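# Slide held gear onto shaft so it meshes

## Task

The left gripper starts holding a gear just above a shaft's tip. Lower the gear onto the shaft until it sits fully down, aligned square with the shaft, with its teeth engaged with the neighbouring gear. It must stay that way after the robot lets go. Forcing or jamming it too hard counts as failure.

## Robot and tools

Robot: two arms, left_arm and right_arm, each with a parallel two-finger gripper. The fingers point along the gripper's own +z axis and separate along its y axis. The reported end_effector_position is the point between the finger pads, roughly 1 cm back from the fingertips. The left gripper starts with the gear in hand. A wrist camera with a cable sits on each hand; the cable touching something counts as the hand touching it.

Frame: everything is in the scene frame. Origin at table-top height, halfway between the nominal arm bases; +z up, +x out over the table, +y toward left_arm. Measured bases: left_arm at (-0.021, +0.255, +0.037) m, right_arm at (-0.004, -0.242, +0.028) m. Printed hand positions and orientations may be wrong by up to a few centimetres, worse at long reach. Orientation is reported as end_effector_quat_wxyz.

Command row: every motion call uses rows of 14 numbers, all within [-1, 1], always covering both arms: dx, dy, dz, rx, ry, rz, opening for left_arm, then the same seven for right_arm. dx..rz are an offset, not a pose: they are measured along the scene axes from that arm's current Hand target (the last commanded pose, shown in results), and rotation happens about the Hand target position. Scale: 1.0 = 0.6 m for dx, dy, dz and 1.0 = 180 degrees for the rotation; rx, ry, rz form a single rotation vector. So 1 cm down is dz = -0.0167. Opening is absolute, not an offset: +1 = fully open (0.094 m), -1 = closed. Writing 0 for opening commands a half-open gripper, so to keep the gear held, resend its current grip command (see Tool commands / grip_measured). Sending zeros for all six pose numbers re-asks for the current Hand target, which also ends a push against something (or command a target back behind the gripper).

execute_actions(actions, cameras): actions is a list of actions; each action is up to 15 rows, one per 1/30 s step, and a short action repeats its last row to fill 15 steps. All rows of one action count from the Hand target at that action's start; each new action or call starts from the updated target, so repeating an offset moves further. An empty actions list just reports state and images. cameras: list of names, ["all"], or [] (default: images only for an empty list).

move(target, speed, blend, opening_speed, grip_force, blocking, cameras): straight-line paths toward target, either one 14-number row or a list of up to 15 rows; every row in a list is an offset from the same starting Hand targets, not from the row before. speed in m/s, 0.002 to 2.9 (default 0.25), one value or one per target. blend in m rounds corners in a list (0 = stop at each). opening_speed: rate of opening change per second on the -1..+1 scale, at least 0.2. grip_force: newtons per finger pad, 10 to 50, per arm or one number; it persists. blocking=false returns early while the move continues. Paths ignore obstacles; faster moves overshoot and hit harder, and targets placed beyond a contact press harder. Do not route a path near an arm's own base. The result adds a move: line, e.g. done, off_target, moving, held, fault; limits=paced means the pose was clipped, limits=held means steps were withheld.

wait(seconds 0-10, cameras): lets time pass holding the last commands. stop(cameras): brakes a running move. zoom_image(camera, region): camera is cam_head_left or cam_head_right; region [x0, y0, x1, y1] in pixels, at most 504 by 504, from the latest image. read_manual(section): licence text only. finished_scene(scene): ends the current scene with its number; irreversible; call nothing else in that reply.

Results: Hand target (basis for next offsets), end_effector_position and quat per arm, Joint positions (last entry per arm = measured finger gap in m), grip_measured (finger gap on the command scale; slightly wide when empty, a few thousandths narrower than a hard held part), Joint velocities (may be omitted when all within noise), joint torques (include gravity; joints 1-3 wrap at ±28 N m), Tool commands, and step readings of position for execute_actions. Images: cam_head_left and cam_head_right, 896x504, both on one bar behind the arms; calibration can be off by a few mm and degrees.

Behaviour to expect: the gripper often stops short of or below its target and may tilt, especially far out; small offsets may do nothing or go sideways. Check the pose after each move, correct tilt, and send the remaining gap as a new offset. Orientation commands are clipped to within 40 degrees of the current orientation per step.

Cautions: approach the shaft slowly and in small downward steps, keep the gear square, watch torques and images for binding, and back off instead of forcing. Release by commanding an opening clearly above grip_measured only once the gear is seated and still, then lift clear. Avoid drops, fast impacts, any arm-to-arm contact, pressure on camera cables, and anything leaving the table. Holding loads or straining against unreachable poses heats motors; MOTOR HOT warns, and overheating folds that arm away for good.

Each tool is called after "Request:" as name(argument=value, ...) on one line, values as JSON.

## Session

Request:
move(target=[0.11,0,0.12,0,0,0,-1,0,0,0,0,0,0,1], speed=0.25, cameras=["all"])

Request:
zoom_image(camera="cam_head_left", region=[360, 140, 480, 250])

Request:
zoom_image(camera="cam_head_right", region=[360, 140, 480, 250])

Scene clock: 1.20 s.
left_arm: end_effector_position=(+0.3325, +0.1074, +0.2290) grip_measured=-0.632 end_effector_quat_wxyz=(+0.039, +0.855, +0.516, +0.032) | right_arm: end_effector_position=(+0.3774, -0.2478, +0.4300) grip_measured=+1.000 end_effector_quat_wxyz=(+0.707, +0.005, +0.707, -0.005)
Joint positions: left_arm=[-0.414 1.956 2.04 -1.555 -0.006 1.656 0.017] | right_arm=[0 1.047 1.047 0 0 0 0.094]
Joint torques (N m): left_arm=[0.25 -8.02 7.49 0.42 0.03 0.11] | right_arm=[0.05 -2.81 8.5 2.24 0.1 -0.03]
Heat: left arm: 39 °C; right arm: 40 °C.
Hand target: left_arm +0.3336, +0.1070, +0.2307; +0.007, +0.858, +0.513, +0.008 | right_arm +0.3750, -0.2478, +0.4413; +0.718, +0.005, +0.696, -0.005
Off the commanded pose: left_arm 0.002 m, 5 deg | right_arm 0.012 m, 2 deg.
joint sent to its limit (left arm) — joint 4 (wrist pitch), lower limit. The joint targets are off in orientation, not in position.
move: off_target (left_arm, right_arm)

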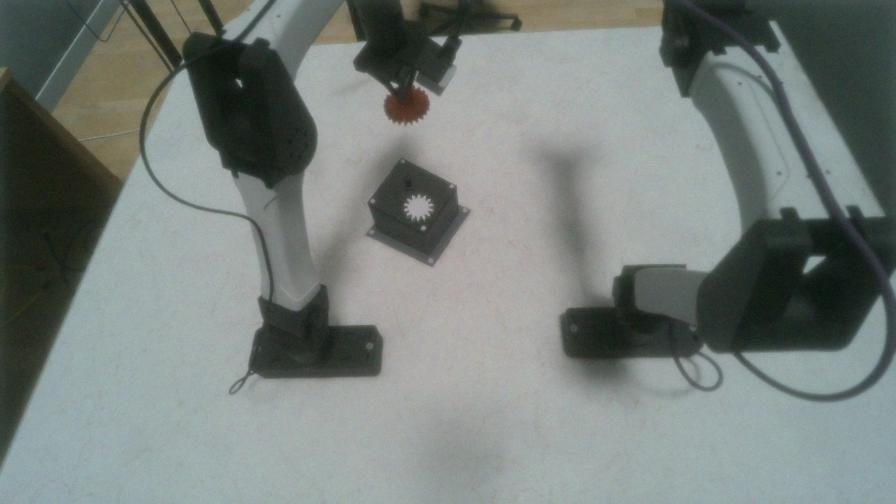

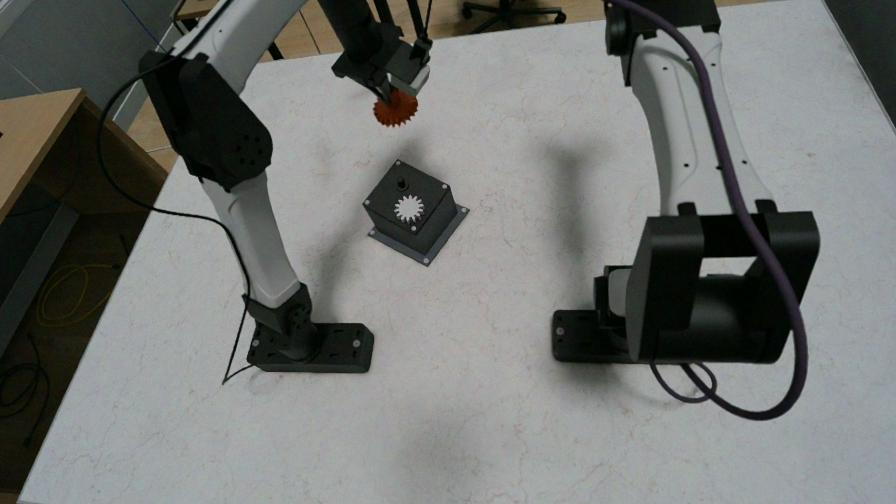

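Scaled by 4.200.

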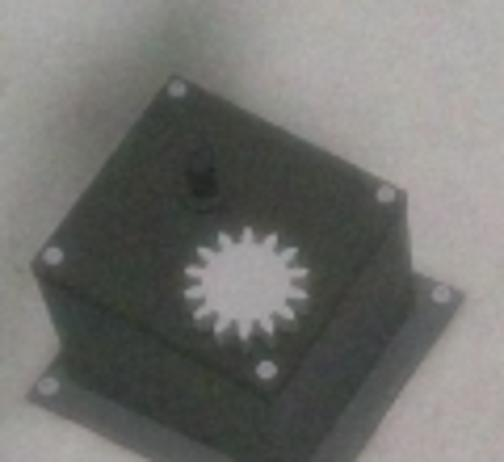

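Scaled by 4.200.

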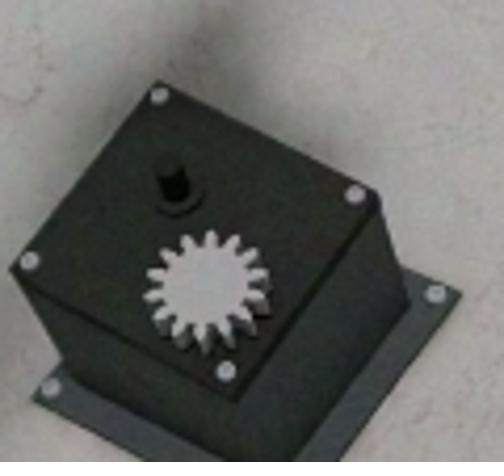

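Request:
move(target=[-0.124,0.01,-0.1045,0,0,0,-1,0,0,0,0,0,0,1], speed=0.2, cameras=["all"])

Request:
zoom_image(camera="cam_head_left", region=[360, 140, 480, 250])

Request:
zoom_image(camera="cam_head_right", region=[360, 140, 480, 250])

Scene clock: 4.07 s.
left_arm: end_effector_position=(+0.2569, +0.1153, +0.1594) grip_measured=-0.632 end_effector_quat_wxyz=(-0.012, +0.860, +0.511, -0.005) | right_arm: end_effector_position=(+0.3774, -0.2478, +0.4300) grip_measured=+1.000 end_effector_quat_wxyz=(+0.707, +0.005, +0.707, -0.005)
Joint positions: left_arm=[-0.485 1.743 1.489 -1.343 -0.006 1.6 0.017] | right_arm=[0 1.047 1.047 0 0 0 0.094]
Joint torques (N m): left_arm=[-0.08 -10.29 5.59 0.43 0.01 -0.12] | right_arm=[0.02 -2.81 8.5 2.24 0.09 -0.02]
Heat: left arm: 39 °C; right arm: 41 °C.
Hand target: left_arm +0.2592, +0.1130, +0.1680; +0.007, +0.858, +0.513, +0.008 | right_arm +0.3750, -0.2478, +0.4413; +0.718, +0.005, +0.696, -0.005
Off the commanded pose: left_arm 0.009 m, 3 deg | right_arm 0.012 m, 2 deg.
move: off_target (left_arm, right_arm)

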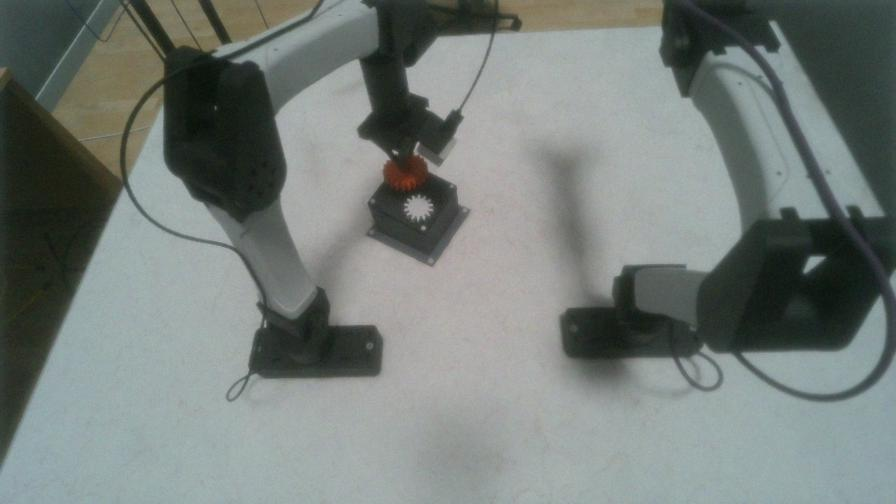

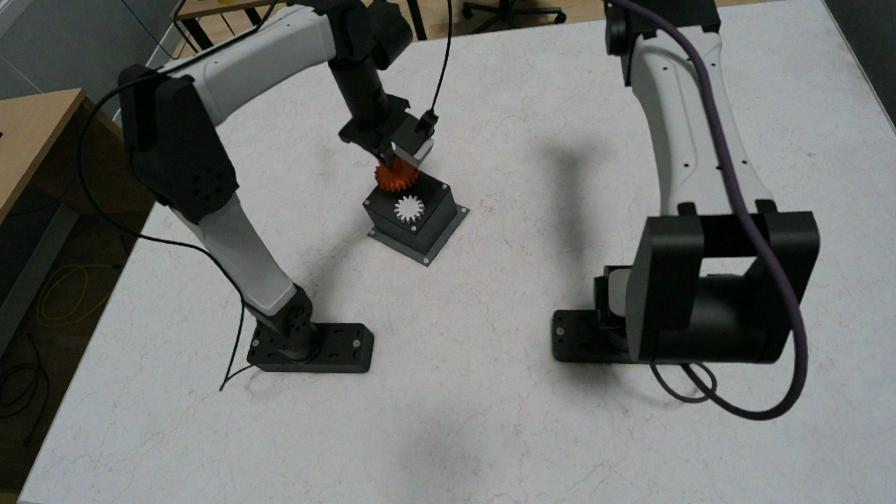

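Scaled by 4.200.

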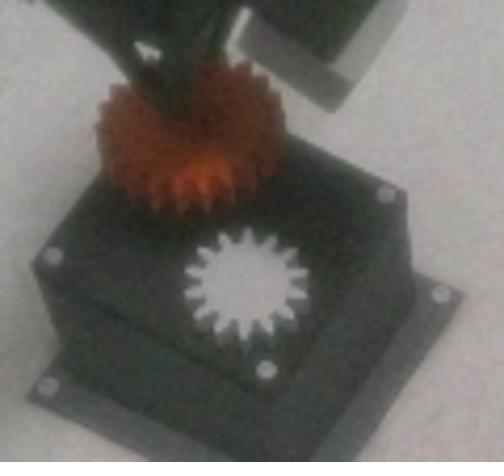

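Scaled by 4.200.

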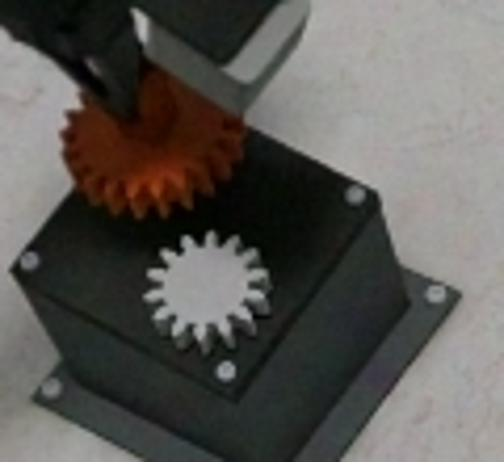

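Request:
move(target=[0.004,-0.0045,-0.001,-0.0028,-0.0055,0,-1,0,0,0,0,0,0,1], speed=0.05)

Scene clock: 5.90 s.
left_arm: end_effector_position=(+0.2595, +0.1132, +0.1586) grip_measured=-0.632 end_effector_quat_wxyz=(-0.004, +0.859, +0.512, +0.001) | right_arm: end_effector_position=(+0.3774, -0.2478, +0.4300) grip_measured=+1.000 end_effector_quat_wxyz=(+0.707, +0.005, +0.707, -0.005)
Joint positions: left_arm=[-0.488 1.738 1.48 -1.32 -0.006 1.595 0.017] | right_arm=[0 1.047 1.047 0 0 0 0.094]
Joint torques (N m): left_arm=[-0.25 -10.19 5.64 0.44 0.02 -0.1] | right_arm=[-0.01 -2.8 8.49 2.23 0.09 -0.02]
Heat: left arm: 39 °C; right arm: 41 °C.
Hand target: left_arm +0.2616, +0.1103, +0.1674; +0.015, +0.858, +0.513, +0.013 | right_arm +0.3750, -0.2478, +0.4413; +0.718, +0.005, +0.696, -0.005
Off the commanded pose: left_arm 0.010 m, 3 deg | right_arm 0.012 m, 2 deg.
move: off_target (left_arm, right_arm)

Great. Descend.

Request:
move(target=[0,0,-0.008,0,0,0,-1,0,0,0,0,0,0,1], speed=0.03)

Request:
move(target=[0,0,-0.005,0,0,0,-1,0,0,0,0,0,0,1], speed=0.03)

Request:
move(target=[0,0,-0.005,0,0,0,-1,0,0,0,0,0,0,1], speed=0.03, cameras=["all"])

Request:
zoom_image(camera="cam_head_left", region=[360, 140, 480, 250])

Request:
zoom_image(camera="cam_head_right", region=[360, 140, 480, 250])

Scene clock: 7.90 s.
left_arm: end_effector_position=(+0.2594, +0.1132, +0.1539) grip_measured=-0.632 end_effector_quat_wxyz=(-0.004, +0.859, +0.512, +0.001) | right_arm: end_effector_position=(+0.3774, -0.2478, +0.4300) grip_measured=+1.000 end_effector_quat_wxyz=(+0.707, +0.005, +0.707, -0.005)
Joint positions: left_arm=[-0.488 1.737 1.461 -1.301 -0.006 1.595 0.017] | right_arm=[0 1.047 1.047 0 0 0 0.094]
Joint torques (N m): left_arm=[-0.25 -10.21 5.67 0.45 0.03 -0.11] | right_arm=[0.03 -2.81 8.5 2.23 0.1 -0.03]
Heat: left arm: 39 °C; right arm: 42 °C.
Hand target: left_arm +0.2617, +0.1103, +0.1626; +0.015, +0.858, +0.513, +0.013 | right_arm +0.3750, -0.2478, +0.4413; +0.718, +0.005, +0.696, -0.005
Off the commanded pose: left_arm 0.010 m, 3 deg | right_arm 0.012 m, 2 deg.
move: off_target (left_arm, right_arm)

Scene clock: 8.70 s.
left_arm: end_effector_position=(+0.2593, +0.1133, +0.1509) grip_measured=-0.632 end_effector_quat_wxyz=(-0.004, +0.859, +0.512, +0.001) | right_arm: end_effector_position=(+0.3774, -0.2478, +0.4300) grip_measured=+1.000 end_effector_quat_wxyz=(+0.707, +0.005, +0.707, -0.005)
Joint positions: left_arm=[-0.488 1.737 1.449 -1.289 -0.006 1.595 0.017] | right_arm=[0 1.047 1.047 0 0 0 0.094]
Joint torques (N m): left_arm=[-0.24 -10.19 5.7 0.48 0.02 -0.11] | right_arm=[0.03 -2.81 8.5 2.23 0.09 -0.02]
Heat: left arm: 39 °C; right arm: 42 °C.
Hand target: left_arm +0.2616, +0.1103, +0.1596; +0.015, +0.858, +0.513, +0.013 | right_arm +0.3750, -0.2478, +0.4413; +0.718, +0.005, +0.696, -0.005
Off the commanded pose: left_arm 0.010 m, 3 deg | right_arm 0.012 m, 2 deg.
move: off_target (left_arm, right_arm)

Scene clock: 9.40 s.
left_arm: end_effector_position=(+0.2595, +0.1132, +0.1504) grip_measured=-0.632 end_effector_quat_wxyz=(-0.002, +0.859, +0.512, +0.002) | right_arm: end_effector_position=(+0.3774, -0.2478, +0.4300) grip_measured=+1.000 end_effector_quat_wxyz=(+0.707, +0.005, +0.707, -0.005)
Joint positions: left_arm=[-0.488 1.732 1.441 -1.28 -0.006 1.595 0.017] | right_arm=[0 1.047 1.047 0 0 0 0.094]
Joint torques (N m): left_arm=[-0.24 -9.68 5.31 0.52 0.02 -0.12] | right_arm=[0.02 -2.81 8.49 2.24 0.1 -0.03]
Heat: left arm: 39 °C; right arm: 42 °C.
Hand target: left_arm +0.2616, +0.1103, +0.1566; +0.015, +0.858, +0.513, +0.013 | right_arm +0.3750, -0.2478, +0.4413; +0.718, +0.005, +0.696, -0.005
Off the commanded pose: left_arm 0.007 m, 2 deg | right_arm 0.012 m, 2 deg.
move: off_target (right_arm)

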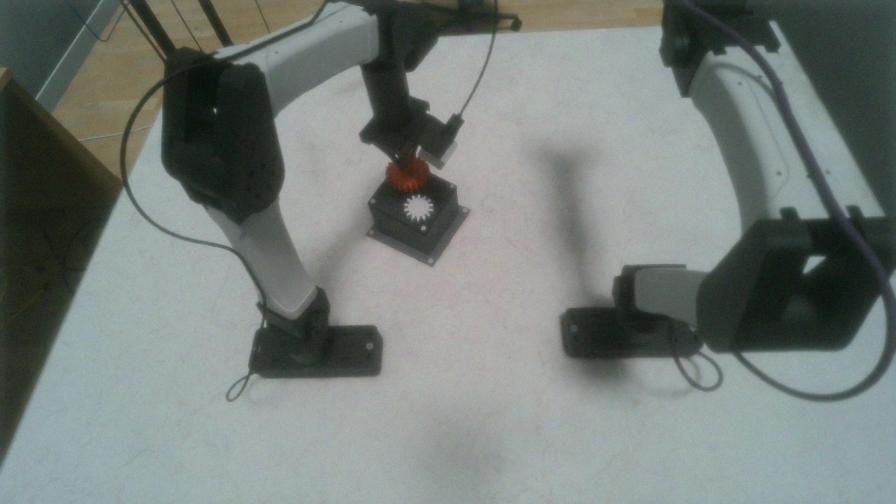

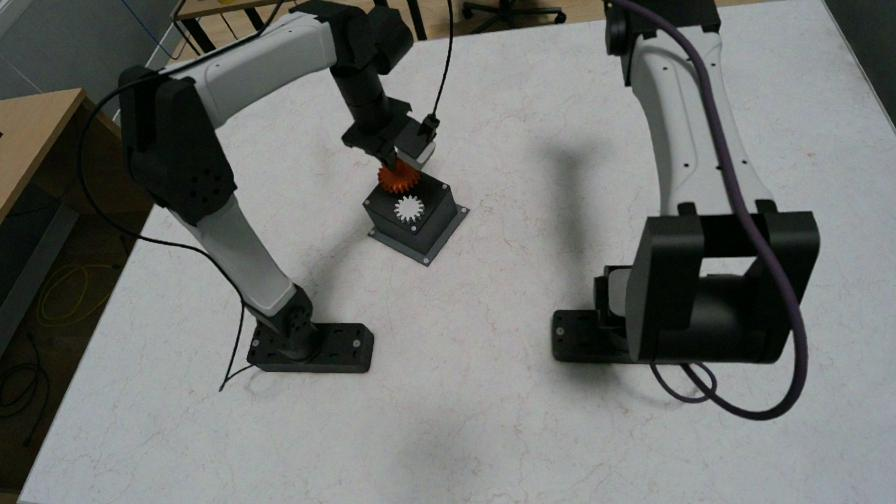

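Scaled by 4.200.

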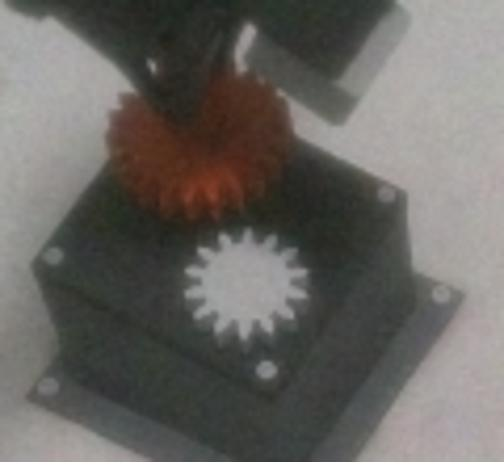

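Scaled by 4.200.

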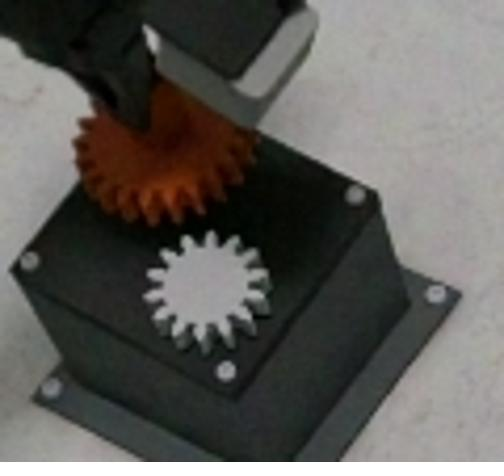

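Request:
move(target=[-0.004,0.003,-0.002,0,0,0,-1,0,0,0,0,0,0,1], speed=0.03)

Request:
move(target=[-0.003,0,0,0,0,0,-1,0,0,0,0,0,0,1], speed=0.03)

Request:
move(target=[-0.003,0,0,0,0,0,-1,0,0,0,0,0,0,1], speed=0.03)

Scene clock: 11.10 s.
left_arm: end_effector_position=(+0.2590, +0.1134, +0.1504) grip_measured=-0.632 end_effector_quat_wxyz=(+0.004, +0.859, +0.512, +0.006) | right_arm: end_effector_position=(+0.3774, -0.2478, +0.4300) grip_measured=+1.000 end_effector_quat_wxyz=(+0.707, +0.005, +0.707, -0.005)
Joint positions: left_arm=[-0.488 1.719 1.426 -1.266 -0.006 1.595 0.017] | right_arm=[0 1.047 1.047 0 0 0 0.094]
Joint torques (N m): left_arm=[-0.08 -9.42 5.08 0.46 0.01 -0.1] | right_arm=[-0.01 -2.8 8.53 2.23 0.09 -0.03]
Heat: left arm: 39 °C; right arm: 42 °C.
Hand target: left_arm +0.2592, +0.1121, +0.1553; +0.015, +0.858, +0.513, +0.013 | right_arm +0.3750, -0.2478, +0.4413; +0.718, +0.005, +0.696, -0.005
Off the commanded pose: left_arm 0.005 m, 2 deg | right_arm 0.012 m, 2 deg.
move: off_target (right_arm)

Scene clock: 11.80 s.
left_arm: end_effector_position=(+0.2577, +0.1141, +0.1502) grip_measured=-0.632 end_effector_quat_wxyz=(+0.004, +0.859, +0.512, +0.006) | right_arm: end_effector_position=(+0.3774, -0.2478, +0.4300) grip_measured=+1.000 end_effector_quat_wxyz=(+0.707, +0.005, +0.707, -0.005)
Joint positions: left_arm=[-0.488 1.713 1.418 -1.264 -0.006 1.594 0.017] | right_arm=[0 1.047 1.047 0 0 0 0.094]
Joint torques (N m): left_arm=[-0.31 -9.33 5.16 0.46 0.03 -0.09] | right_arm=[0.02 -2.81 8.46 2.24 0.1 -0.03]
Heat: left arm: 39 °C; right arm: 42 °C.
Hand target: left_arm +0.2574, +0.1121, +0.1553; +0.015, +0.858, +0.513, +0.013 | right_arm +0.3750, -0.2478, +0.4413; +0.718, +0.005, +0.696, -0.005
Off the commanded pose: left_arm 0.005 m, 2 deg | right_arm 0.012 m, 2 deg.
move: off_target (right_arm)

Scene clock: 12.50 s.
left_arm: end_effector_position=(+0.2557, +0.1137, +0.1501) grip_measured=-0.632 end_effector_quat_wxyz=(+0.003, +0.859, +0.511, +0.005) | right_arm: end_effector_position=(+0.3774, -0.2478, +0.4300) grip_measured=+1.000 end_effector_quat_wxyz=(+0.707, +0.005, +0.707, -0.005)
Joint positions: left_arm=[-0.492 1.708 1.411 -1.263 -0.006 1.592 0.017] | right_arm=[0 1.047 1.047 0 0 0 0.094]
Joint torques (N m): left_arm=[-0.24 -9.35 5.22 0.45 0.02 -0.16] | right_arm=[0.02 -2.81 8.49 2.23 0.09 -0.02]
Heat: left arm: 39 °C; right arm: 42 °C.
Hand target: left_arm +0.2557, +0.1120, +0.1554; +0.015, +0.858, +0.513, +0.013 | right_arm +0.3750, -0.2478, +0.4413; +0.718, +0.005, +0.696, -0.005
Off the commanded pose: left_arm 0.005 m, 2 deg | right_arm 0.012 m, 2 deg.
move: off_target (right_arm)

Request:
move(target=[-0.002,0,0,0.002,0.005,0,-1,0,0,0,0,0,0,1], speed=0.03, cameras=["all"])

Request:
zoom_image(camera="cam_head_left", region=[370, 145, 450, 215])

Request:
zoom_image(camera="cam_head_right", region=[360, 145, 440, 215])

Scene clock: 13.83 s.
left_arm: end_effector_position=(+0.2557, +0.1137, +0.1501) grip_measured=-0.632 end_effector_quat_wxyz=(+0.003, +0.859, +0.512, +0.005) | right_arm: end_effector_position=(+0.3774, -0.2478, +0.4300) grip_measured=+1.000 end_effector_quat_wxyz=(+0.707, +0.005, +0.707, -0.005)
Joint positions: left_arm=[-0.492 1.708 1.411 -1.263 -0.006 1.591 0.017] | right_arm=[0 1.047 1.047 0 0 0 0.094]
Joint torques (N m): left_arm=[-0.32 -8.28 6.43 0.27 0.04 -0.13] | right_arm=[0.02 -2.8 8.49 2.23 0.09 -0.02]
Heat: left arm: 39 °C; right arm: 43 °C.
Hand target: left_arm +0.2545, +0.1120, +0.1554; +0.009, +0.859, +0.513, +0.008 | right_arm +0.3750, -0.2478, +0.4413; +0.718, +0.005, +0.696, -0.005
Off the commanded pose: left_arm 0.006 m, 1 deg | right_arm 0.012 m, 2 deg.
move: off_target (right_arm)

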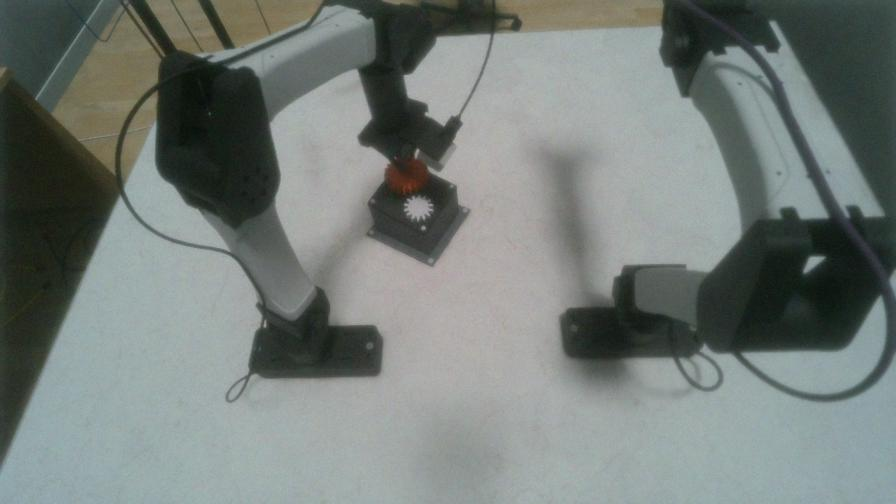

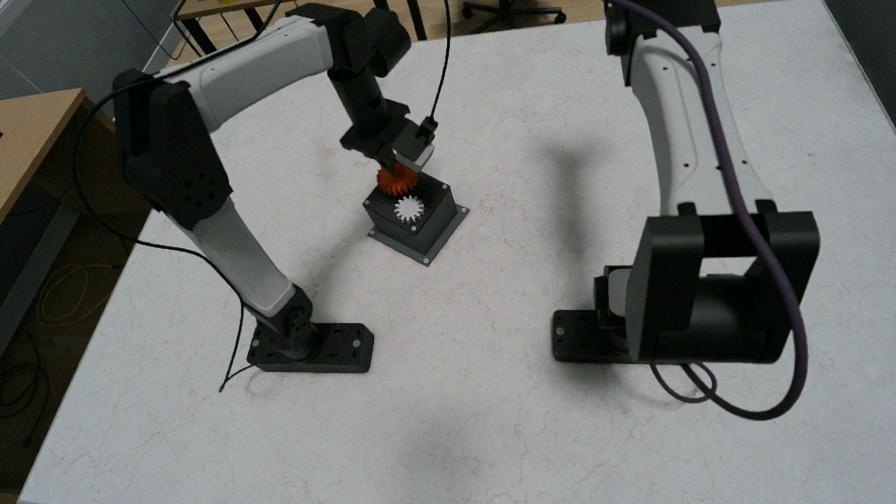

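Scaled by 6.300.

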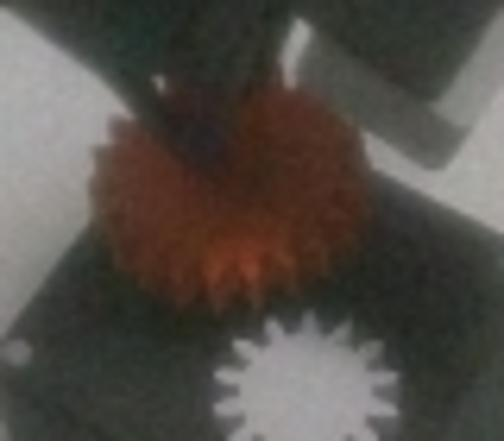

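Scaled by 6.300.

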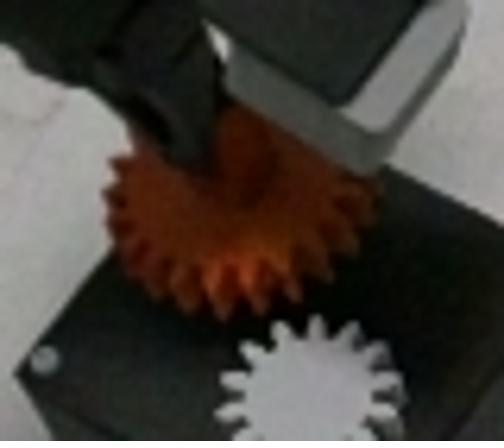

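Request:
move(target=[0.001,-0.0035,-0.001,0.001,0.002,0,-1,0,0,0,0,0,0,1], speed=0.03)

Request:
move(target=[0.0,-0.003,0,0,0,0,-1,0,0,0,0,0,0,1], speed=0.03)

Request:
move(target=[0.0035,0,0,0,0,0,-1,0,0,0,0,0,0,1], speed=0.03)

Request:
move(target=[0.0035,0,0,0,0,0,-1,0,0,0,0,0,0,1], speed=0.03)

Scene clock: 15.90 s.
left_arm: end_effector_position=(+0.2546, +0.1124, +0.1501) grip_measured=-0.632 end_effector_quat_wxyz=(+0.003, +0.859, +0.512, +0.005) | right_arm: end_effector_position=(+0.3774, -0.2478, +0.4300) grip_measured=+1.000 end_effector_quat_wxyz=(+0.707, +0.005, +0.707, -0.005)
Joint positions: left_arm=[-0.497 1.708 1.411 -1.264 -0.006 1.586 0.017] | right_arm=[0 1.047 1.047 0 0 0 0.094]
Joint torques (N m): left_arm=[-0.28 -7.21 7.61 0.21 0.02 -0.05] | right_arm=[0.03 -2.81 8.49 2.23 0.09 -0.02]
Heat: left arm: 39 °C; right arm: 43 °C.
Hand target: left_arm +0.2550, +0.1099, +0.1548; +0.006, +0.859, +0.513, +0.006 | right_arm +0.3750, -0.2478, +0.4413; +0.718, +0.005, +0.696, -0.005
Off the commanded pose: left_arm 0.005 m, 0 deg | right_arm 0.012 m, 2 deg.
move: off_target (right_arm)

Scene clock: 16.60 s.
left_arm: end_effector_position=(+0.2536, +0.1113, +0.1501) grip_measured=-0.632 end_effector_quat_wxyz=(+0.002, +0.859, +0.512, +0.005) | right_arm: end_effector_position=(+0.3774, -0.2478, +0.4300) grip_measured=+1.000 end_effector_quat_wxyz=(+0.707, +0.005, +0.707, -0.005)
Joint positions: left_arm=[-0.502 1.708 1.411 -1.266 -0.006 1.581 0.017] | right_arm=[0 1.047 1.047 0 0 0 0.094]
Joint torques (N m): left_arm=[-0.36 -6.94 7.92 0.23 0.03 -0.1] | right_arm=[0.02 -2.81 8.47 2.23 0.1 -0.03]
Heat: left arm: 39 °C; right arm: 43 °C.
Hand target: left_arm +0.2551, +0.1081, +0.1548; +0.006, +0.858, +0.513, +0.006 | right_arm +0.3750, -0.2478, +0.4413; +0.718, +0.005, +0.696, -0.005
Off the commanded pose: left_arm 0.006 m, 0 deg | right_arm 0.012 m, 2 deg.
move: off_target (right_arm)

Scene clock: 17.30 s.
left_arm: end_effector_position=(+0.2546, +0.1108, +0.1513) grip_measured=-0.632 end_effector_quat_wxyz=(+0.004, +0.859, +0.512, +0.006) | right_arm: end_effector_position=(+0.3774, -0.2478, +0.4300) grip_measured=+1.000 end_effector_quat_wxyz=(+0.707, +0.005, +0.707, -0.005)
Joint positions: left_arm=[-0.502 1.708 1.416 -1.266 -0.006 1.581 0.017] | right_arm=[0 1.047 1.047 0 0 0 0.094]
Joint torques (N m): left_arm=[-0.12 -6.24 8.2 0.24 0.03 -0.09] | right_arm=[0.02 -2.78 8.5 2.23 0.1 -0.02]
Heat: left arm: 39 °C; right arm: 43 °C.
Hand target: left_arm +0.2572, +0.1082, +0.1548; +0.006, +0.858, +0.513, +0.006 | right_arm +0.3750, -0.2478, +0.4413; +0.718, +0.005, +0.696, -0.005
Off the commanded pose: left_arm 0.005 m, 0 deg | right_arm 0.012 m, 2 deg.
move: off_target (right_arm)

Scene clock: 18.00 s.
left_arm: end_effector_position=(+0.2561, +0.1100, +0.1513) grip_measured=-0.632 end_effector_quat_wxyz=(+0.004, +0.859, +0.512, +0.006) | right_arm: end_effector_position=(+0.3774, -0.2478, +0.4300) grip_measured=+1.000 end_effector_quat_wxyz=(+0.707, +0.005, +0.707, -0.005)
Joint positions: left_arm=[-0.502 1.714 1.424 -1.267 -0.006 1.581 0.017] | right_arm=[0 1.047 1.047 0 0 0 0.094]
Joint torques (N m): left_arm=[0.2 -6.31 8.28 0.24 0.04 -0.06] | right_arm=[0.02 -2.8 8.5 2.24 0.1 -0.02]
Heat: left arm: 40 °C; right arm: 43 °C.
Hand target: left_arm +0.2592, +0.1082, +0.1548; +0.006, +0.858, +0.513, +0.006 | right_arm +0.3750, -0.2478, +0.4413; +0.718, +0.005, +0.696, -0.005
Off the commanded pose: left_arm 0.005 m, 0 deg | right_arm 0.012 m, 2 deg.
move: off_target (right_arm)

Request:
move(target=[0,0.001,-0.006,0.003,0.006,0,-1,0,0,0,0,0,0,1], speed=0.03)

Request:
move(target=[0.003,0.003,-0.002,0.0,0.0,0,-1,0,0,0,0,0,0,1], speed=0.03)

Request:
move(target=[0,0.0035,0,0,0,0,-1,0,0,0,0,0,0,1], speed=0.03)

Scene clock: 19.23 s.
left_arm: end_effector_position=(+0.2570, +0.1095, +0.1505) grip_measured=-0.632 end_effector_quat_wxyz=(-0.001, +0.859, +0.512, +0.003) | right_arm: end_effector_position=(+0.3774, -0.2478, +0.4300) grip_measured=+1.000 end_effector_quat_wxyz=(+0.707, +0.005, +0.707, -0.005)
Joint positions: left_arm=[-0.502 1.729 1.438 -1.279 -0.006 1.581 0.017] | right_arm=[0 1.047 1.047 0 0 0 0.094]
Joint torques (N m): left_arm=[0.38 -6 7.73 0.21 0.04 -0.03] | right_arm=[0.03 -2.81 8.49 2.24 0.09 -0.03]
Heat: left arm: 40 °C; right arm: 44 °C.
Hand target: left_arm +0.2593, +0.1088, +0.1513; -0.003, +0.859, +0.513, +0.000 | right_arm +0.3750, -0.2478, +0.4413; +0.718, +0.005, +0.696, -0.005
Off the commanded pose: left_arm 0.002 m, 0 deg | right_arm 0.012 m, 2 deg.
move: off_target (right_arm)

Scene clock: 19.93 s.
left_arm: end_effector_position=(+0.2576, +0.1108, +0.1505) grip_measured=-0.632 end_effector_quat_wxyz=(-0.001, +0.858, +0.514, +0.003) | right_arm: end_effector_position=(+0.3774, -0.2478, +0.4300) grip_measured=+1.000 end_effector_quat_wxyz=(+0.707, +0.005, +0.707, -0.005)
Joint positions: left_arm=[-0.497 1.729 1.438 -1.279 -0.006 1.581 0.017] | right_arm=[0 1.047 1.047 0 0 0 0.094]
Joint torques (N m): left_arm=[0.59 -5.71 7.62 0.27 0.03 0.04] | right_arm=[0.01 -2.77 8.49 2.23 0.1 -0.02]
Heat: left arm: 40 °C; right arm: 44 °C.
Hand target: left_arm +0.2610, +0.1105, +0.1501; -0.003, +0.859, +0.513, +0.000 | right_arm +0.3750, -0.2478, +0.4413; +0.718, +0.005, +0.696, -0.005
Off the commanded pose: left_arm 0.003 m, 0 deg | right_arm 0.012 m, 2 deg.
move: off_target (right_arm)

Scene clock: 20.63 s.
left_arm: end_effector_position=(+0.2582, +0.1120, +0.1505) grip_measured=-0.632 end_effector_quat_wxyz=(-0.001, +0.858, +0.514, +0.003) | right_arm: end_effector_position=(+0.3774, -0.2478, +0.4300) grip_measured=+1.000 end_effector_quat_wxyz=(+0.707, +0.005, +0.707, -0.005)
Joint positions: left_arm=[-0.493 1.729 1.438 -1.279 -0.006 1.584 0.017] | right_arm=[0 1.047 1.047 0 0 0 0.094]
Joint torques (N m): left_arm=[0.77 -6.09 7.23 0.26 0.04 0.11] | right_arm=[0.03 -2.82 8.5 2.23 0.09 -0.03]
Heat: left arm: 40 °C; right arm: 44 °C.
Hand target: left_arm +0.2610, +0.1126, +0.1501; -0.003, +0.859, +0.513, +0.000 | right_arm +0.3750, -0.2478, +0.4413; +0.718, +0.005, +0.696, -0.005
Off the commanded pose: left_arm 0.003 m, 0 deg | right_arm 0.012 m, 2 deg.
move: off_target (right_arm)

Request:
move(target=[0.003,0.0015,-0.004,0.001,0.002,0,-1,0,0,0,0,0,0,1], speed=0.03)

Request:
move(target=[0.003,0.0,-0.002,0,0,0,-1,0,0,0,0,0,0,1], speed=0.03)

Request:
move(target=[0.003,-0.004,0,0,0,0,-1,0,0,0,0,0,0,1], speed=0.03, cameras=["all"])

Request:
zoom_image(camera="cam_head_left", region=[370, 145, 450, 215])

Request:
zoom_image(camera="cam_head_right", region=[360, 145, 440, 215])

Scene clock: 22.03 s.
left_arm: end_effector_position=(+0.2587, +0.1125, +0.1503) grip_measured=-0.632 end_effector_quat_wxyz=(-0.002, +0.858, +0.514, +0.000) | right_arm: end_effector_position=(+0.3774, -0.2478, +0.4300) grip_measured=+1.000 end_effector_quat_wxyz=(+0.707, +0.005, +0.707, -0.005)
Joint positions: left_arm=[-0.489 1.734 1.443 -1.284 -0.003 1.589 0.017] | right_arm=[0 1.047 1.047 0 0 0 0.094]
Joint torques (N m): left_arm=[0.87 -5.45 7.06 0.3 0 0.1] | right_arm=[0.03 -2.82 8.51 2.24 0.09 -0.03]
Heat: left arm: 40 °C; right arm: 44 °C.
Hand target: left_arm +0.2628, +0.1135, +0.1477; -0.006, +0.859, +0.513, -0.001 | right_arm +0.3750, -0.2478, +0.4413; +0.718, +0.005, +0.696, -0.005
Off the commanded pose: left_arm 0.005 m, 0 deg | right_arm 0.012 m, 2 deg.
move: off_target (right_arm)

Scene clock: 22.73 s.
left_arm: end_effector_position=(+0.2590, +0.1125, +0.1503) grip_measured=-0.632 end_effector_quat_wxyz=(-0.003, +0.858, +0.514, -0.002) | right_arm: end_effector_position=(+0.3774, -0.2478, +0.4300) grip_measured=+1.000 end_effector_quat_wxyz=(+0.707, +0.005, +0.707, -0.005)
Joint positions: left_arm=[-0.487 1.738 1.448 -1.287 0 1.591 0.017] | right_arm=[0 1.047 1.047 0 0 0 0.094]
Joint torques (N m): left_arm=[0.85 -5.34 6.9 0.36 -0.02 0.07] | right_arm=[0.01 -2.84 8.49 2.24 0.1 -0.03]
Heat: left arm: 40 °C; right arm: 44 °C.
Hand target: left_arm +0.2647, +0.1135, +0.1465; -0.006, +0.859, +0.513, -0.001 | right_arm +0.3750, -0.2478, +0.4413; +0.718, +0.005, +0.696, -0.005
Off the commanded pose: left_arm 0.007 m, 0 deg | right_arm 0.012 m, 2 deg.
move: off_target (right_arm)

Scene clock: 23.43 s.
left_arm: end_effector_position=(+0.2593, +0.1123, +0.1501) grip_measured=-0.632 end_effector_quat_wxyz=(-0.007, +0.858, +0.514, -0.004) | right_arm: end_effector_position=(+0.3774, -0.2478, +0.4300) grip_measured=+1.000 end_effector_quat_wxyz=(+0.707, +0.005, +0.707, -0.005)
Joint positions: left_arm=[-0.487 1.749 1.459 -1.298 0 1.591 0.017] | right_arm=[0 1.047 1.047 0 0 0 0.094]
Joint torques (N m): left_arm=[0.51 -5.35 6.99 0.43 -0.02 0.04] | right_arm=[0.02 -2.8 8.47 2.23 0.1 -0.03]
Heat: left arm: 40 °C; right arm: 44 °C.
Hand target: left_arm +0.2664, +0.1111, +0.1464; -0.006, +0.859, +0.513, -0.002 | right_arm +0.3750, -0.2478, +0.4413; +0.718, +0.005, +0.696, -0.005
Off the commanded pose: left_arm 0.008 m, 0 deg | right_arm 0.012 m, 2 deg.
move: off_target (right_arm)

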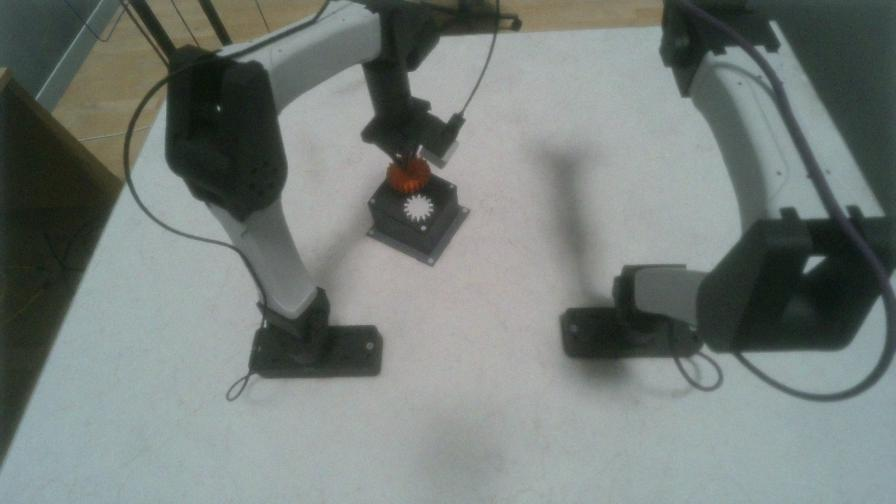

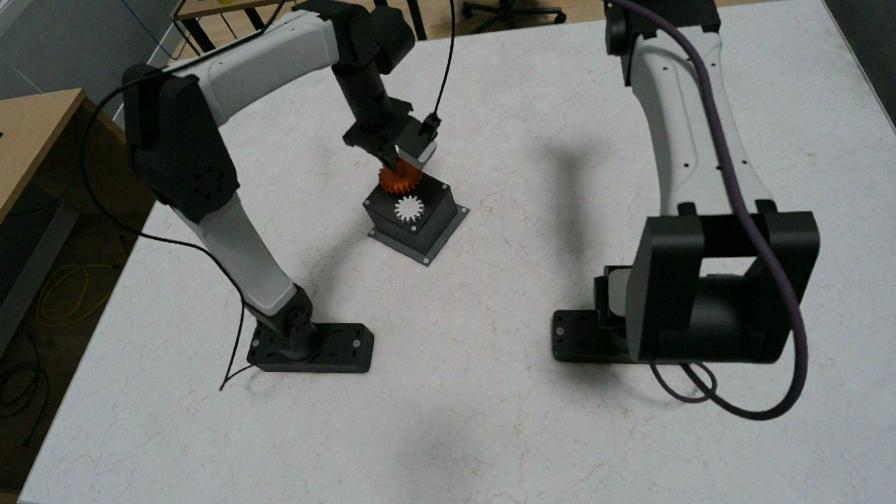

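Scaled by 6.300.

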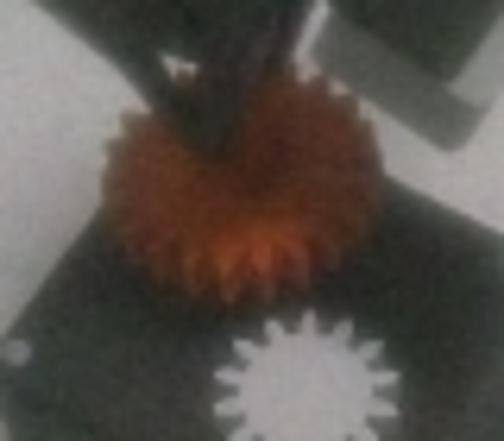

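Scaled by 6.300.

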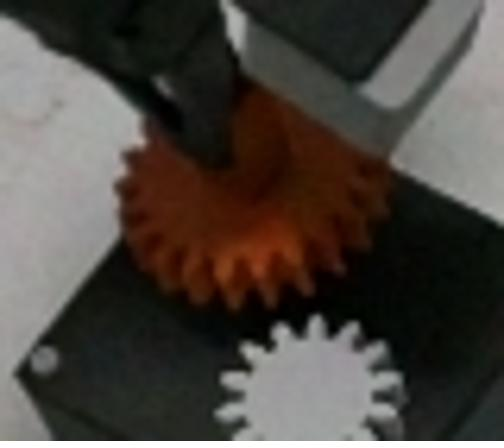

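Request:
move(target=[-0.007,0.002,-0.004,-0.001,-0.002,0,-1,0,0,0,0,0,0,1], speed=0.03)

Request:
move(target=[-0.003,0,0,0,0,0,-1,0,0,0,0,0,0,1], speed=0.03)

Scene clock: 24.80 s.
left_arm: end_effector_position=(+0.2591, +0.1124, +0.1498) grip_measured=-0.632 end_effector_quat_wxyz=(-0.007, +0.858, +0.514, -0.005) | right_arm: end_effector_position=(+0.3774, -0.2478, +0.4300) grip_measured=+1.000 end_effector_quat_wxyz=(+0.707, +0.005, +0.707, -0.005)
Joint positions: left_arm=[-0.487 1.749 1.458 -1.298 0 1.591 0.017] | right_arm=[0 1.047 1.047 0 0 0 0.094]
Joint torques (N m): left_arm=[0.34 -7.38 3.78 0.62 -0.03 0.01] | right_arm=[0.03 -2.82 8.5 2.24 0.1 -0.02]
Heat: left arm: 40 °C; right arm: 44 °C.
Hand target: left_arm +0.2622, +0.1123, +0.1440; -0.003, +0.859, +0.513, +0.000 | right_arm +0.3750, -0.2478, +0.4413; +0.718, +0.005, +0.696, -0.005
Off the commanded pose: left_arm 0.007 m, 1 deg | right_arm 0.012 m, 2 deg.
move: off_target (right_arm)

Scene clock: 25.50 s.
left_arm: end_effector_position=(+0.2589, +0.1125, +0.1499) grip_measured=-0.632 end_effector_quat_wxyz=(-0.005, +0.858, +0.514, -0.003) | right_arm: end_effector_position=(+0.3774, -0.2478, +0.4300) grip_measured=+1.000 end_effector_quat_wxyz=(+0.707, +0.005, +0.707, -0.005)
Joint positions: left_arm=[-0.487 1.743 1.452 -1.292 0 1.591 0.017] | right_arm=[0 1.047 1.047 0 0 0 0.094]
Joint torques (N m): left_arm=[0.14 -7.35 3.71 0.59 -0.03 -0.02] | right_arm=[0.03 -2.82 8.49 2.23 0.09 -0.02]
Heat: left arm: 40 °C; right arm: 45 °C.
Hand target: left_arm +0.2605, +0.1123, +0.1440; -0.003, +0.859, +0.513, +0.000 | right_arm +0.3750, -0.2478, +0.4413; +0.718, +0.005, +0.696, -0.005
Off the commanded pose: left_arm 0.006 m, 0 deg | right_arm 0.012 m, 2 deg.
move: off_target (right_arm)

Request:
move(target=[-0.003,0,0,0,0,0,-1,0,0,0,0,0,0,1], speed=0.03)

Request:
move(target=[0,0.004,0,0,0,0,-1,0,0,0,0,0,0,1], speed=0.03)

Request:
move(target=[0,-0.006,0,0,0,0,-1,0,0,0,0,0,0,1], speed=0.03)

Scene clock: 26.67 s.
left_arm: end_effector_position=(+0.2586, +0.1127, +0.1498) grip_measured=-0.632 end_effector_quat_wxyz=(-0.003, +0.858, +0.514, -0.002) | right_arm: end_effector_position=(+0.3774, -0.2478, +0.4300) grip_measured=+1.000 end_effector_quat_wxyz=(+0.707, +0.005, +0.707, -0.005)
Joint positions: left_arm=[-0.487 1.737 1.444 -1.285 0 1.591 0.017] | right_arm=[0 1.047 1.047 0 0 0 0.094]
Joint torques (N m): left_arm=[-0.05 -7.27 3.74 0.56 -0.02 -0.04] | right_arm=[0.05 -2.8 8.5 2.23 0.1 -0.03]
Heat: left arm: 40 °C; right arm: 45 °C.
Hand target: left_arm +0.2586, +0.1123, +0.1440; -0.003, +0.859, +0.513, +0.000 | right_arm +0.3750, -0.2478, +0.4413; +0.718, +0.005, +0.696, -0.005
Off the commanded pose: left_arm 0.006 m, 0 deg | right_arm 0.012 m, 2 deg.
move: off_target (right_arm)

Scene clock: 27.37 s.
left_arm: end_effector_position=(+0.2585, +0.1127, +0.1499) grip_measured=-0.632 end_effector_quat_wxyz=(-0.001, +0.858, +0.514, -0.001) | right_arm: end_effector_position=(+0.3774, -0.2478, +0.4300) grip_measured=+1.000 end_effector_quat_wxyz=(+0.707, +0.005, +0.707, -0.005)
Joint positions: left_arm=[-0.487 1.733 1.44 -1.281 0 1.591 0.017] | right_arm=[0 1.047 1.047 0 0 0 0.094]
Joint torques (N m): left_arm=[0.46 -7.27 3.71 0.52 -0.03 0.03] | right_arm=[0.02 -2.8 8.49 2.24 0.1 -0.02]
Heat: left arm: 40 °C; right arm: 45 °C.
Hand target: left_arm +0.2586, +0.1147, +0.1440; -0.003, +0.859, +0.513, +0.000 | right_arm +0.3750, -0.2478, +0.4413; +0.718, +0.005, +0.696, -0.005
Off the commanded pose: left_arm 0.006 m, 0 deg | right_arm 0.012 m, 2 deg.
move: off_target (right_arm)

Scene clock: 28.07 s.
left_arm: end_effector_position=(+0.2582, +0.1122, +0.1499) grip_measured=-0.632 end_effector_quat_wxyz=(-0.001, +0.858, +0.513, -0.001) | right_arm: end_effector_position=(+0.3774, -0.2478, +0.4300) grip_measured=+1.000 end_effector_quat_wxyz=(+0.707, +0.005, +0.707, -0.005)
Joint positions: left_arm=[-0.489 1.733 1.44 -1.281 0 1.591 0.017] | right_arm=[0 1.047 1.047 0 0 0 0.094]
Joint torques (N m): left_arm=[-0.23 -6.76 4.34 0.51 -0.01 -0.07] | right_arm=[0.05 -2.8 8.49 2.24 0.09 -0.03]
Heat: left arm: 40 °C; right arm: 45 °C.
Hand target: left_arm +0.2586, +0.1111, +0.1440; -0.003, +0.859, +0.513, +0.000 | right_arm +0.3750, -0.2478, +0.4413; +0.718, +0.005, +0.696, -0.005
Off the commanded pose: left_arm 0.006 m, 0 deg | right_arm 0.012 m, 2 deg.
move: off_target (right_arm)

Request:
move(target=[-0.003,-0.001,0,0,0,0,-1,0,0,0,0,0,0,1], speed=0.03)

Request:
move(target=[-0.003,0,0,0,0,0,-1,0,0,0,0,0,0,1], speed=0.03)

Request:
move(target=[-0.003,0,0,0,0,0,-1,0,0,0,0,0,0,1], speed=0.03)

Scene clock: 29.63 s.
left_arm: end_effector_position=(+0.2576, +0.1112, +0.1499) grip_measured=-0.632 end_effector_quat_wxyz=(-0.001, +0.859, +0.512, -0.001) | right_arm: end_effector_position=(+0.3774, -0.2478, +0.4300) grip_measured=+1.000 end_effector_quat_wxyz=(+0.707, +0.005, +0.707, -0.005)
Joint positions: left_arm=[-0.493 1.733 1.44 -1.281 0 1.59 0.017] | right_arm=[0 1.047 1.047 0 0 0 0.094]
Joint torques (N m): left_arm=[-0.27 -7.17 3.84 0.51 -0.01 -0.13] | right_arm=[0.05 -2.81 8.49 2.23 0.1 -0.03]
Heat: left arm: 40 °C; right arm: 45 °C.
Hand target: left_arm +0.2568, +0.1106, +0.1440; -0.003, +0.859, +0.513, +0.000 | right_arm +0.3750, -0.2478, +0.4413; +0.718, +0.005, +0.696, -0.005
Off the commanded pose: left_arm 0.006 m, 0 deg | right_arm 0.012 m, 2 deg.
move: off_target (right_arm)

Scene clock: 30.33 s.
left_arm: end_effector_position=(+0.2571, +0.1105, +0.1499) grip_measured=-0.632 end_effector_quat_wxyz=(+0.000, +0.859, +0.511, +0.000) | right_arm: end_effector_position=(+0.3774, -0.2478, +0.4300) grip_measured=+1.000 end_effector_quat_wxyz=(+0.707, +0.005, +0.707, -0.005)
Joint positions: left_arm=[-0.496 1.728 1.434 -1.276 0 1.588 0.017] | right_arm=[0 1.047 1.047 0 0 0 0.094]
Joint torques (N m): left_arm=[-0.23 -7.24 3.73 0.49 -0.02 -0.12] | right_arm=[0.02 -2.78 8.49 2.23 0.1 -0.03]
Heat: left arm: 40 °C; right arm: 45 °C.
Hand target: left_arm +0.2550, +0.1105, +0.1440; -0.003, +0.859, +0.513, +0.000 | right_arm +0.3750, -0.2478, +0.4413; +0.718, +0.005, +0.696, -0.005
Off the commanded pose: left_arm 0.006 m, 0 deg | right_arm 0.012 m, 2 deg.
move: off_target (right_arm)

Scene clock: 31.03 s.
left_arm: end_effector_position=(+0.2569, +0.1105, +0.1499) grip_measured=-0.632 end_effector_quat_wxyz=(+0.002, +0.859, +0.512, +0.002) | right_arm: end_effector_position=(+0.3774, -0.2478, +0.4300) grip_measured=+1.000 end_effector_quat_wxyz=(+0.707, +0.005, +0.707, -0.005)
Joint positions: left_arm=[-0.497 1.722 1.428 -1.27 -0.002 1.585 0.017] | right_arm=[0 1.047 1.047 0 0 0 0.094]
Joint torques (N m): left_arm=[-0.34 -7.25 3.7 0.45 0.01 -0.12] | right_arm=[0.03 -2.82 8.49 2.23 0.11 -0.02]
Heat: left arm: 40 °C; right arm: 45 °C.
Hand target: left_arm +0.2533, +0.1106, +0.1439; -0.003, +0.858, +0.513, +0.000 | right_arm +0.3750, -0.2478, +0.4413; +0.718, +0.005, +0.696, -0.005
Off the commanded pose: left_arm 0.007 m, 1 deg | right_arm 0.012 m, 2 deg.
move: off_target (right_arm)

Request:
move(target=[0.008,0.004,0.004,0,0,0,-1,0,0,0,0,0,0,1], speed=0.03)

Request:
move(target=[0.0,0.004,0,0,0,0,-1,0,0,0,0,0,0,1], speed=0.03)

Request:
move(target=[0.0,0.004,0,0,0,0,-1,0,0,0,0,0,0,1], speed=0.03)

Request:
move(target=[0.0,0.004,0,0,0,0,-1,0,0,0,0,0,0,1], speed=0.03)

Scene clock: 33.17 s.
left_arm: end_effector_position=(+0.2574, +0.1111, +0.1500) grip_measured=-0.632 end_effector_quat_wxyz=(+0.002, +0.858, +0.513, +0.002) | right_arm: end_effector_position=(+0.3774, -0.2478, +0.4300) grip_measured=+1.000 end_effector_quat_wxyz=(+0.707, +0.005, +0.707, -0.005)
Joint positions: left_arm=[-0.494 1.722 1.428 -1.27 -0.002 1.585 0.017] | right_arm=[0 1.047 1.047 0 0 0 0.094]
Joint torques (N m): left_arm=[0.57 -6.26 5.75 0.33 -0.01 0.03] | right_arm=[0.02 -2.81 8.51 2.23 0.1 -0.03]
Heat: left arm: 40 °C; right arm: 45 °C.
Hand target: left_arm +0.2581, +0.1130, +0.1464; -0.003, +0.859, +0.513, +0.000 | right_arm +0.3750, -0.2478, +0.4413; +0.718, +0.005, +0.696, -0.005
Off the commanded pose: left_arm 0.004 m, 1 deg | right_arm 0.012 m, 2 deg.
move: off_target (right_arm)

Scene clock: 33.87 s.
left_arm: end_effector_position=(+0.2580, +0.1124, +0.1500) grip_measured=-0.632 end_effector_quat_wxyz=(+0.002, +0.858, +0.514, +0.002) | right_arm: end_effector_position=(+0.3774, -0.2478, +0.4300) grip_measured=+1.000 end_effector_quat_wxyz=(+0.707, +0.005, +0.707, -0.005)
Joint positions: left_arm=[-0.49 1.722 1.428 -1.27 -0.002 1.587 0.017] | right_arm=[0 1.047 1.047 0 0 0 0.094]
Joint torques (N m): left_arm=[0.76 -6.6 5.29 0.35 0 0.1] | right_arm=[0.03 -2.8 8.5 2.23 0.09 -0.03]
Heat: left arm: 40 °C; right arm: 46 °C.
Hand target: left_arm +0.2581, +0.1153, +0.1464; -0.003, +0.859, +0.513, +0.000 | right_arm +0.3750, -0.2478, +0.4413; +0.718, +0.005, +0.696, -0.005
Off the commanded pose: left_arm 0.005 m, 1 deg | right_arm 0.012 m, 2 deg.
move: off_target (right_arm)

Scene clock: 34.57 s.
left_arm: end_effector_position=(+0.2583, +0.1130, +0.1500) grip_measured=-0.632 end_effector_quat_wxyz=(+0.004, +0.858, +0.513, +0.001) | right_arm: end_effector_position=(+0.3774, -0.2478, +0.4300) grip_measured=+1.000 end_effector_quat_wxyz=(+0.707, +0.005, +0.707, -0.005)
Joint positions: left_arm=[-0.485 1.722 1.428 -1.27 0.003 1.594 0.017] | right_arm=[0 1.047 1.047 0 0 0 0.094]
Joint torques (N m): left_arm=[0.88 -6.94 4.89 0.35 -0.05 0.11] | right_arm=[0.02 -2.8 8.49 2.23 0.1 -0.03]
Heat: left arm: 40 °C; right arm: 46 °C.
Hand target: left_arm +0.2580, +0.1177, +0.1464; -0.003, +0.859, +0.513, +0.000 | right_arm +0.3750, -0.2478, +0.4413; +0.718, +0.005, +0.696, -0.005
Off the commanded pose: left_arm 0.006 m, 1 deg | right_arm 0.012 m, 2 deg.
move: off_target (right_arm)

Scene clock: 35.27 s.
left_arm: end_effector_position=(+0.2585, +0.1133, +0.1500) grip_measured=-0.632 end_effector_quat_wxyz=(+0.006, +0.858, +0.513, -0.003) | right_arm: end_effector_position=(+0.3774, -0.2478, +0.4300) grip_measured=+1.000 end_effector_quat_wxyz=(+0.707, +0.005, +0.707, -0.005)
Joint positions: left_arm=[-0.48 1.722 1.428 -1.27 0.011 1.6 0.017] | right_arm=[0 1.047 1.047 0 0 0 0.094]
Joint torques (N m): left_arm=[1.05 -7.34 4.48 0.36 -0.12 0.05] | right_arm=[0.02 -2.82 8.49 2.24 0.09 -0.02]
Heat: left arm: 40 °C; right arm: 46 °C.
Hand target: left_arm +0.2581, +0.1201, +0.1464; -0.003, +0.859, +0.513, +0.000 | right_arm +0.3750, -0.2478, +0.4413; +0.718, +0.005, +0.696, -0.005
Off the commanded pose: left_arm 0.008 m, 1 deg | right_arm 0.012 m, 2 deg.
move: off_target (right_arm)

Request:
move(target=[-0.001,-0.006,0.006,0.001,0.003,0,-1,0,0,0,0,0,0,1], speed=0.03)

Request:
move(target=[0.004,0.003,0,0,0,0,-1,0,0,0,0,0,0,1], speed=0.03)

Request:
move(target=[0.004,0.003,0,0,0,0,-1,0,0,0,0,0,0,1], speed=0.03)

Scene clock: 36.63 s.
left_arm: end_effector_position=(+0.2584, +0.1134, +0.1503) grip_measured=-0.632 end_effector_quat_wxyz=(+0.006, +0.858, +0.513, -0.003) | right_arm: end_effector_position=(+0.3774, -0.2478, +0.4300) grip_measured=+1.000 end_effector_quat_wxyz=(+0.707, +0.005, +0.707, -0.005)
Joint positions: left_arm=[-0.48 1.722 1.429 -1.271 0.011 1.6 0.017] | right_arm=[0 1.047 1.047 0 0 0 0.094]
Joint torques (N m): left_arm=[0.21 -6.23 6.98 0.12 -0.11 -0.01] | right_arm=[0.02 -2.8 8.49 2.24 0.1 -0.02]
Heat: left arm: 40 °C; right arm: 46 °C.
Hand target: left_arm +0.2575, +0.1165, +0.1500; -0.007, +0.859, +0.513, -0.003 | right_arm +0.3750, -0.2478, +0.4413; +0.718, +0.005, +0.696, -0.005
Off the commanded pose: left_arm 0.003 m, 1 deg | right_arm 0.012 m, 2 deg.
move: off_target (right_arm)

Scene clock: 37.37 s.
left_arm: end_effector_position=(+0.2566, +0.1158, +0.1498) grip_measured=-0.632 end_effector_quat_wxyz=(-0.001, +0.858, +0.514, -0.005) | right_arm: end_effector_position=(+0.3774, -0.2478, +0.4300) grip_measured=+1.000 end_effector_quat_wxyz=(+0.707, +0.005, +0.707, -0.005)
Joint positions: left_arm=[-0.477 1.724 1.43 -1.283 0.008 1.6 0.017] | right_arm=[0 1.047 1.047 0 0 0 0.094]
Joint velocities: left_arm=[0.002 -0.022 -0.007 -0.154 0.007 -0.022 0] | right_arm=[within noise]
Joint torques (N m): left_arm=[0.7 -6.04 7.47 0.2 -0.1 0.07] | right_arm=[0.01 -2.81 8.49 2.23 0.1 -0.02]
Heat: left arm: 40 °C; right arm: 46 °C.
Hand target: left_arm +0.2599, +0.1184, +0.1501; -0.007, +0.858, +0.513, -0.003 | right_arm +0.3750, -0.2478, +0.4413; +0.718, +0.005, +0.696, -0.005
Off the commanded pose: left_arm 0.004 m, 1 deg | right_arm 0.012 m, 2 deg.
move: off_target (right_arm)

Scene clock: 38.07 s.
left_arm: end_effector_position=(+0.2575, +0.1166, +0.1497) grip_measured=-0.632 end_effector_quat_wxyz=(-0.001, +0.858, +0.513, -0.007) | right_arm: end_effector_position=(+0.3774, -0.2478, +0.4300) grip_measured=+1.000 end_effector_quat_wxyz=(+0.707, +0.005, +0.707, -0.005)
Joint positions: left_arm=[-0.472 1.729 1.434 -1.286 0.01 1.607 0.017] | right_arm=[0 1.047 1.047 0 0 0 0.094]
Joint torques (N m): left_arm=[0.99 -5.85 7.64 0.21 -0.11 0.08] | right_arm=[-0.01 -2.78 8.49 2.23 0.09 -0.02]
Heat: left arm: 40 °C; right arm: 46 °C.
Hand target: left_arm +0.2623, +0.1202, +0.1500; -0.007, +0.858, +0.513, -0.003 | right_arm +0.3750, -0.2478, +0.4413; +0.718, +0.005, +0.696, -0.005
Off the commanded pose: left_arm 0.006 m, 1 deg | right_arm 0.012 m, 2 deg.
move: off_target (right_arm)


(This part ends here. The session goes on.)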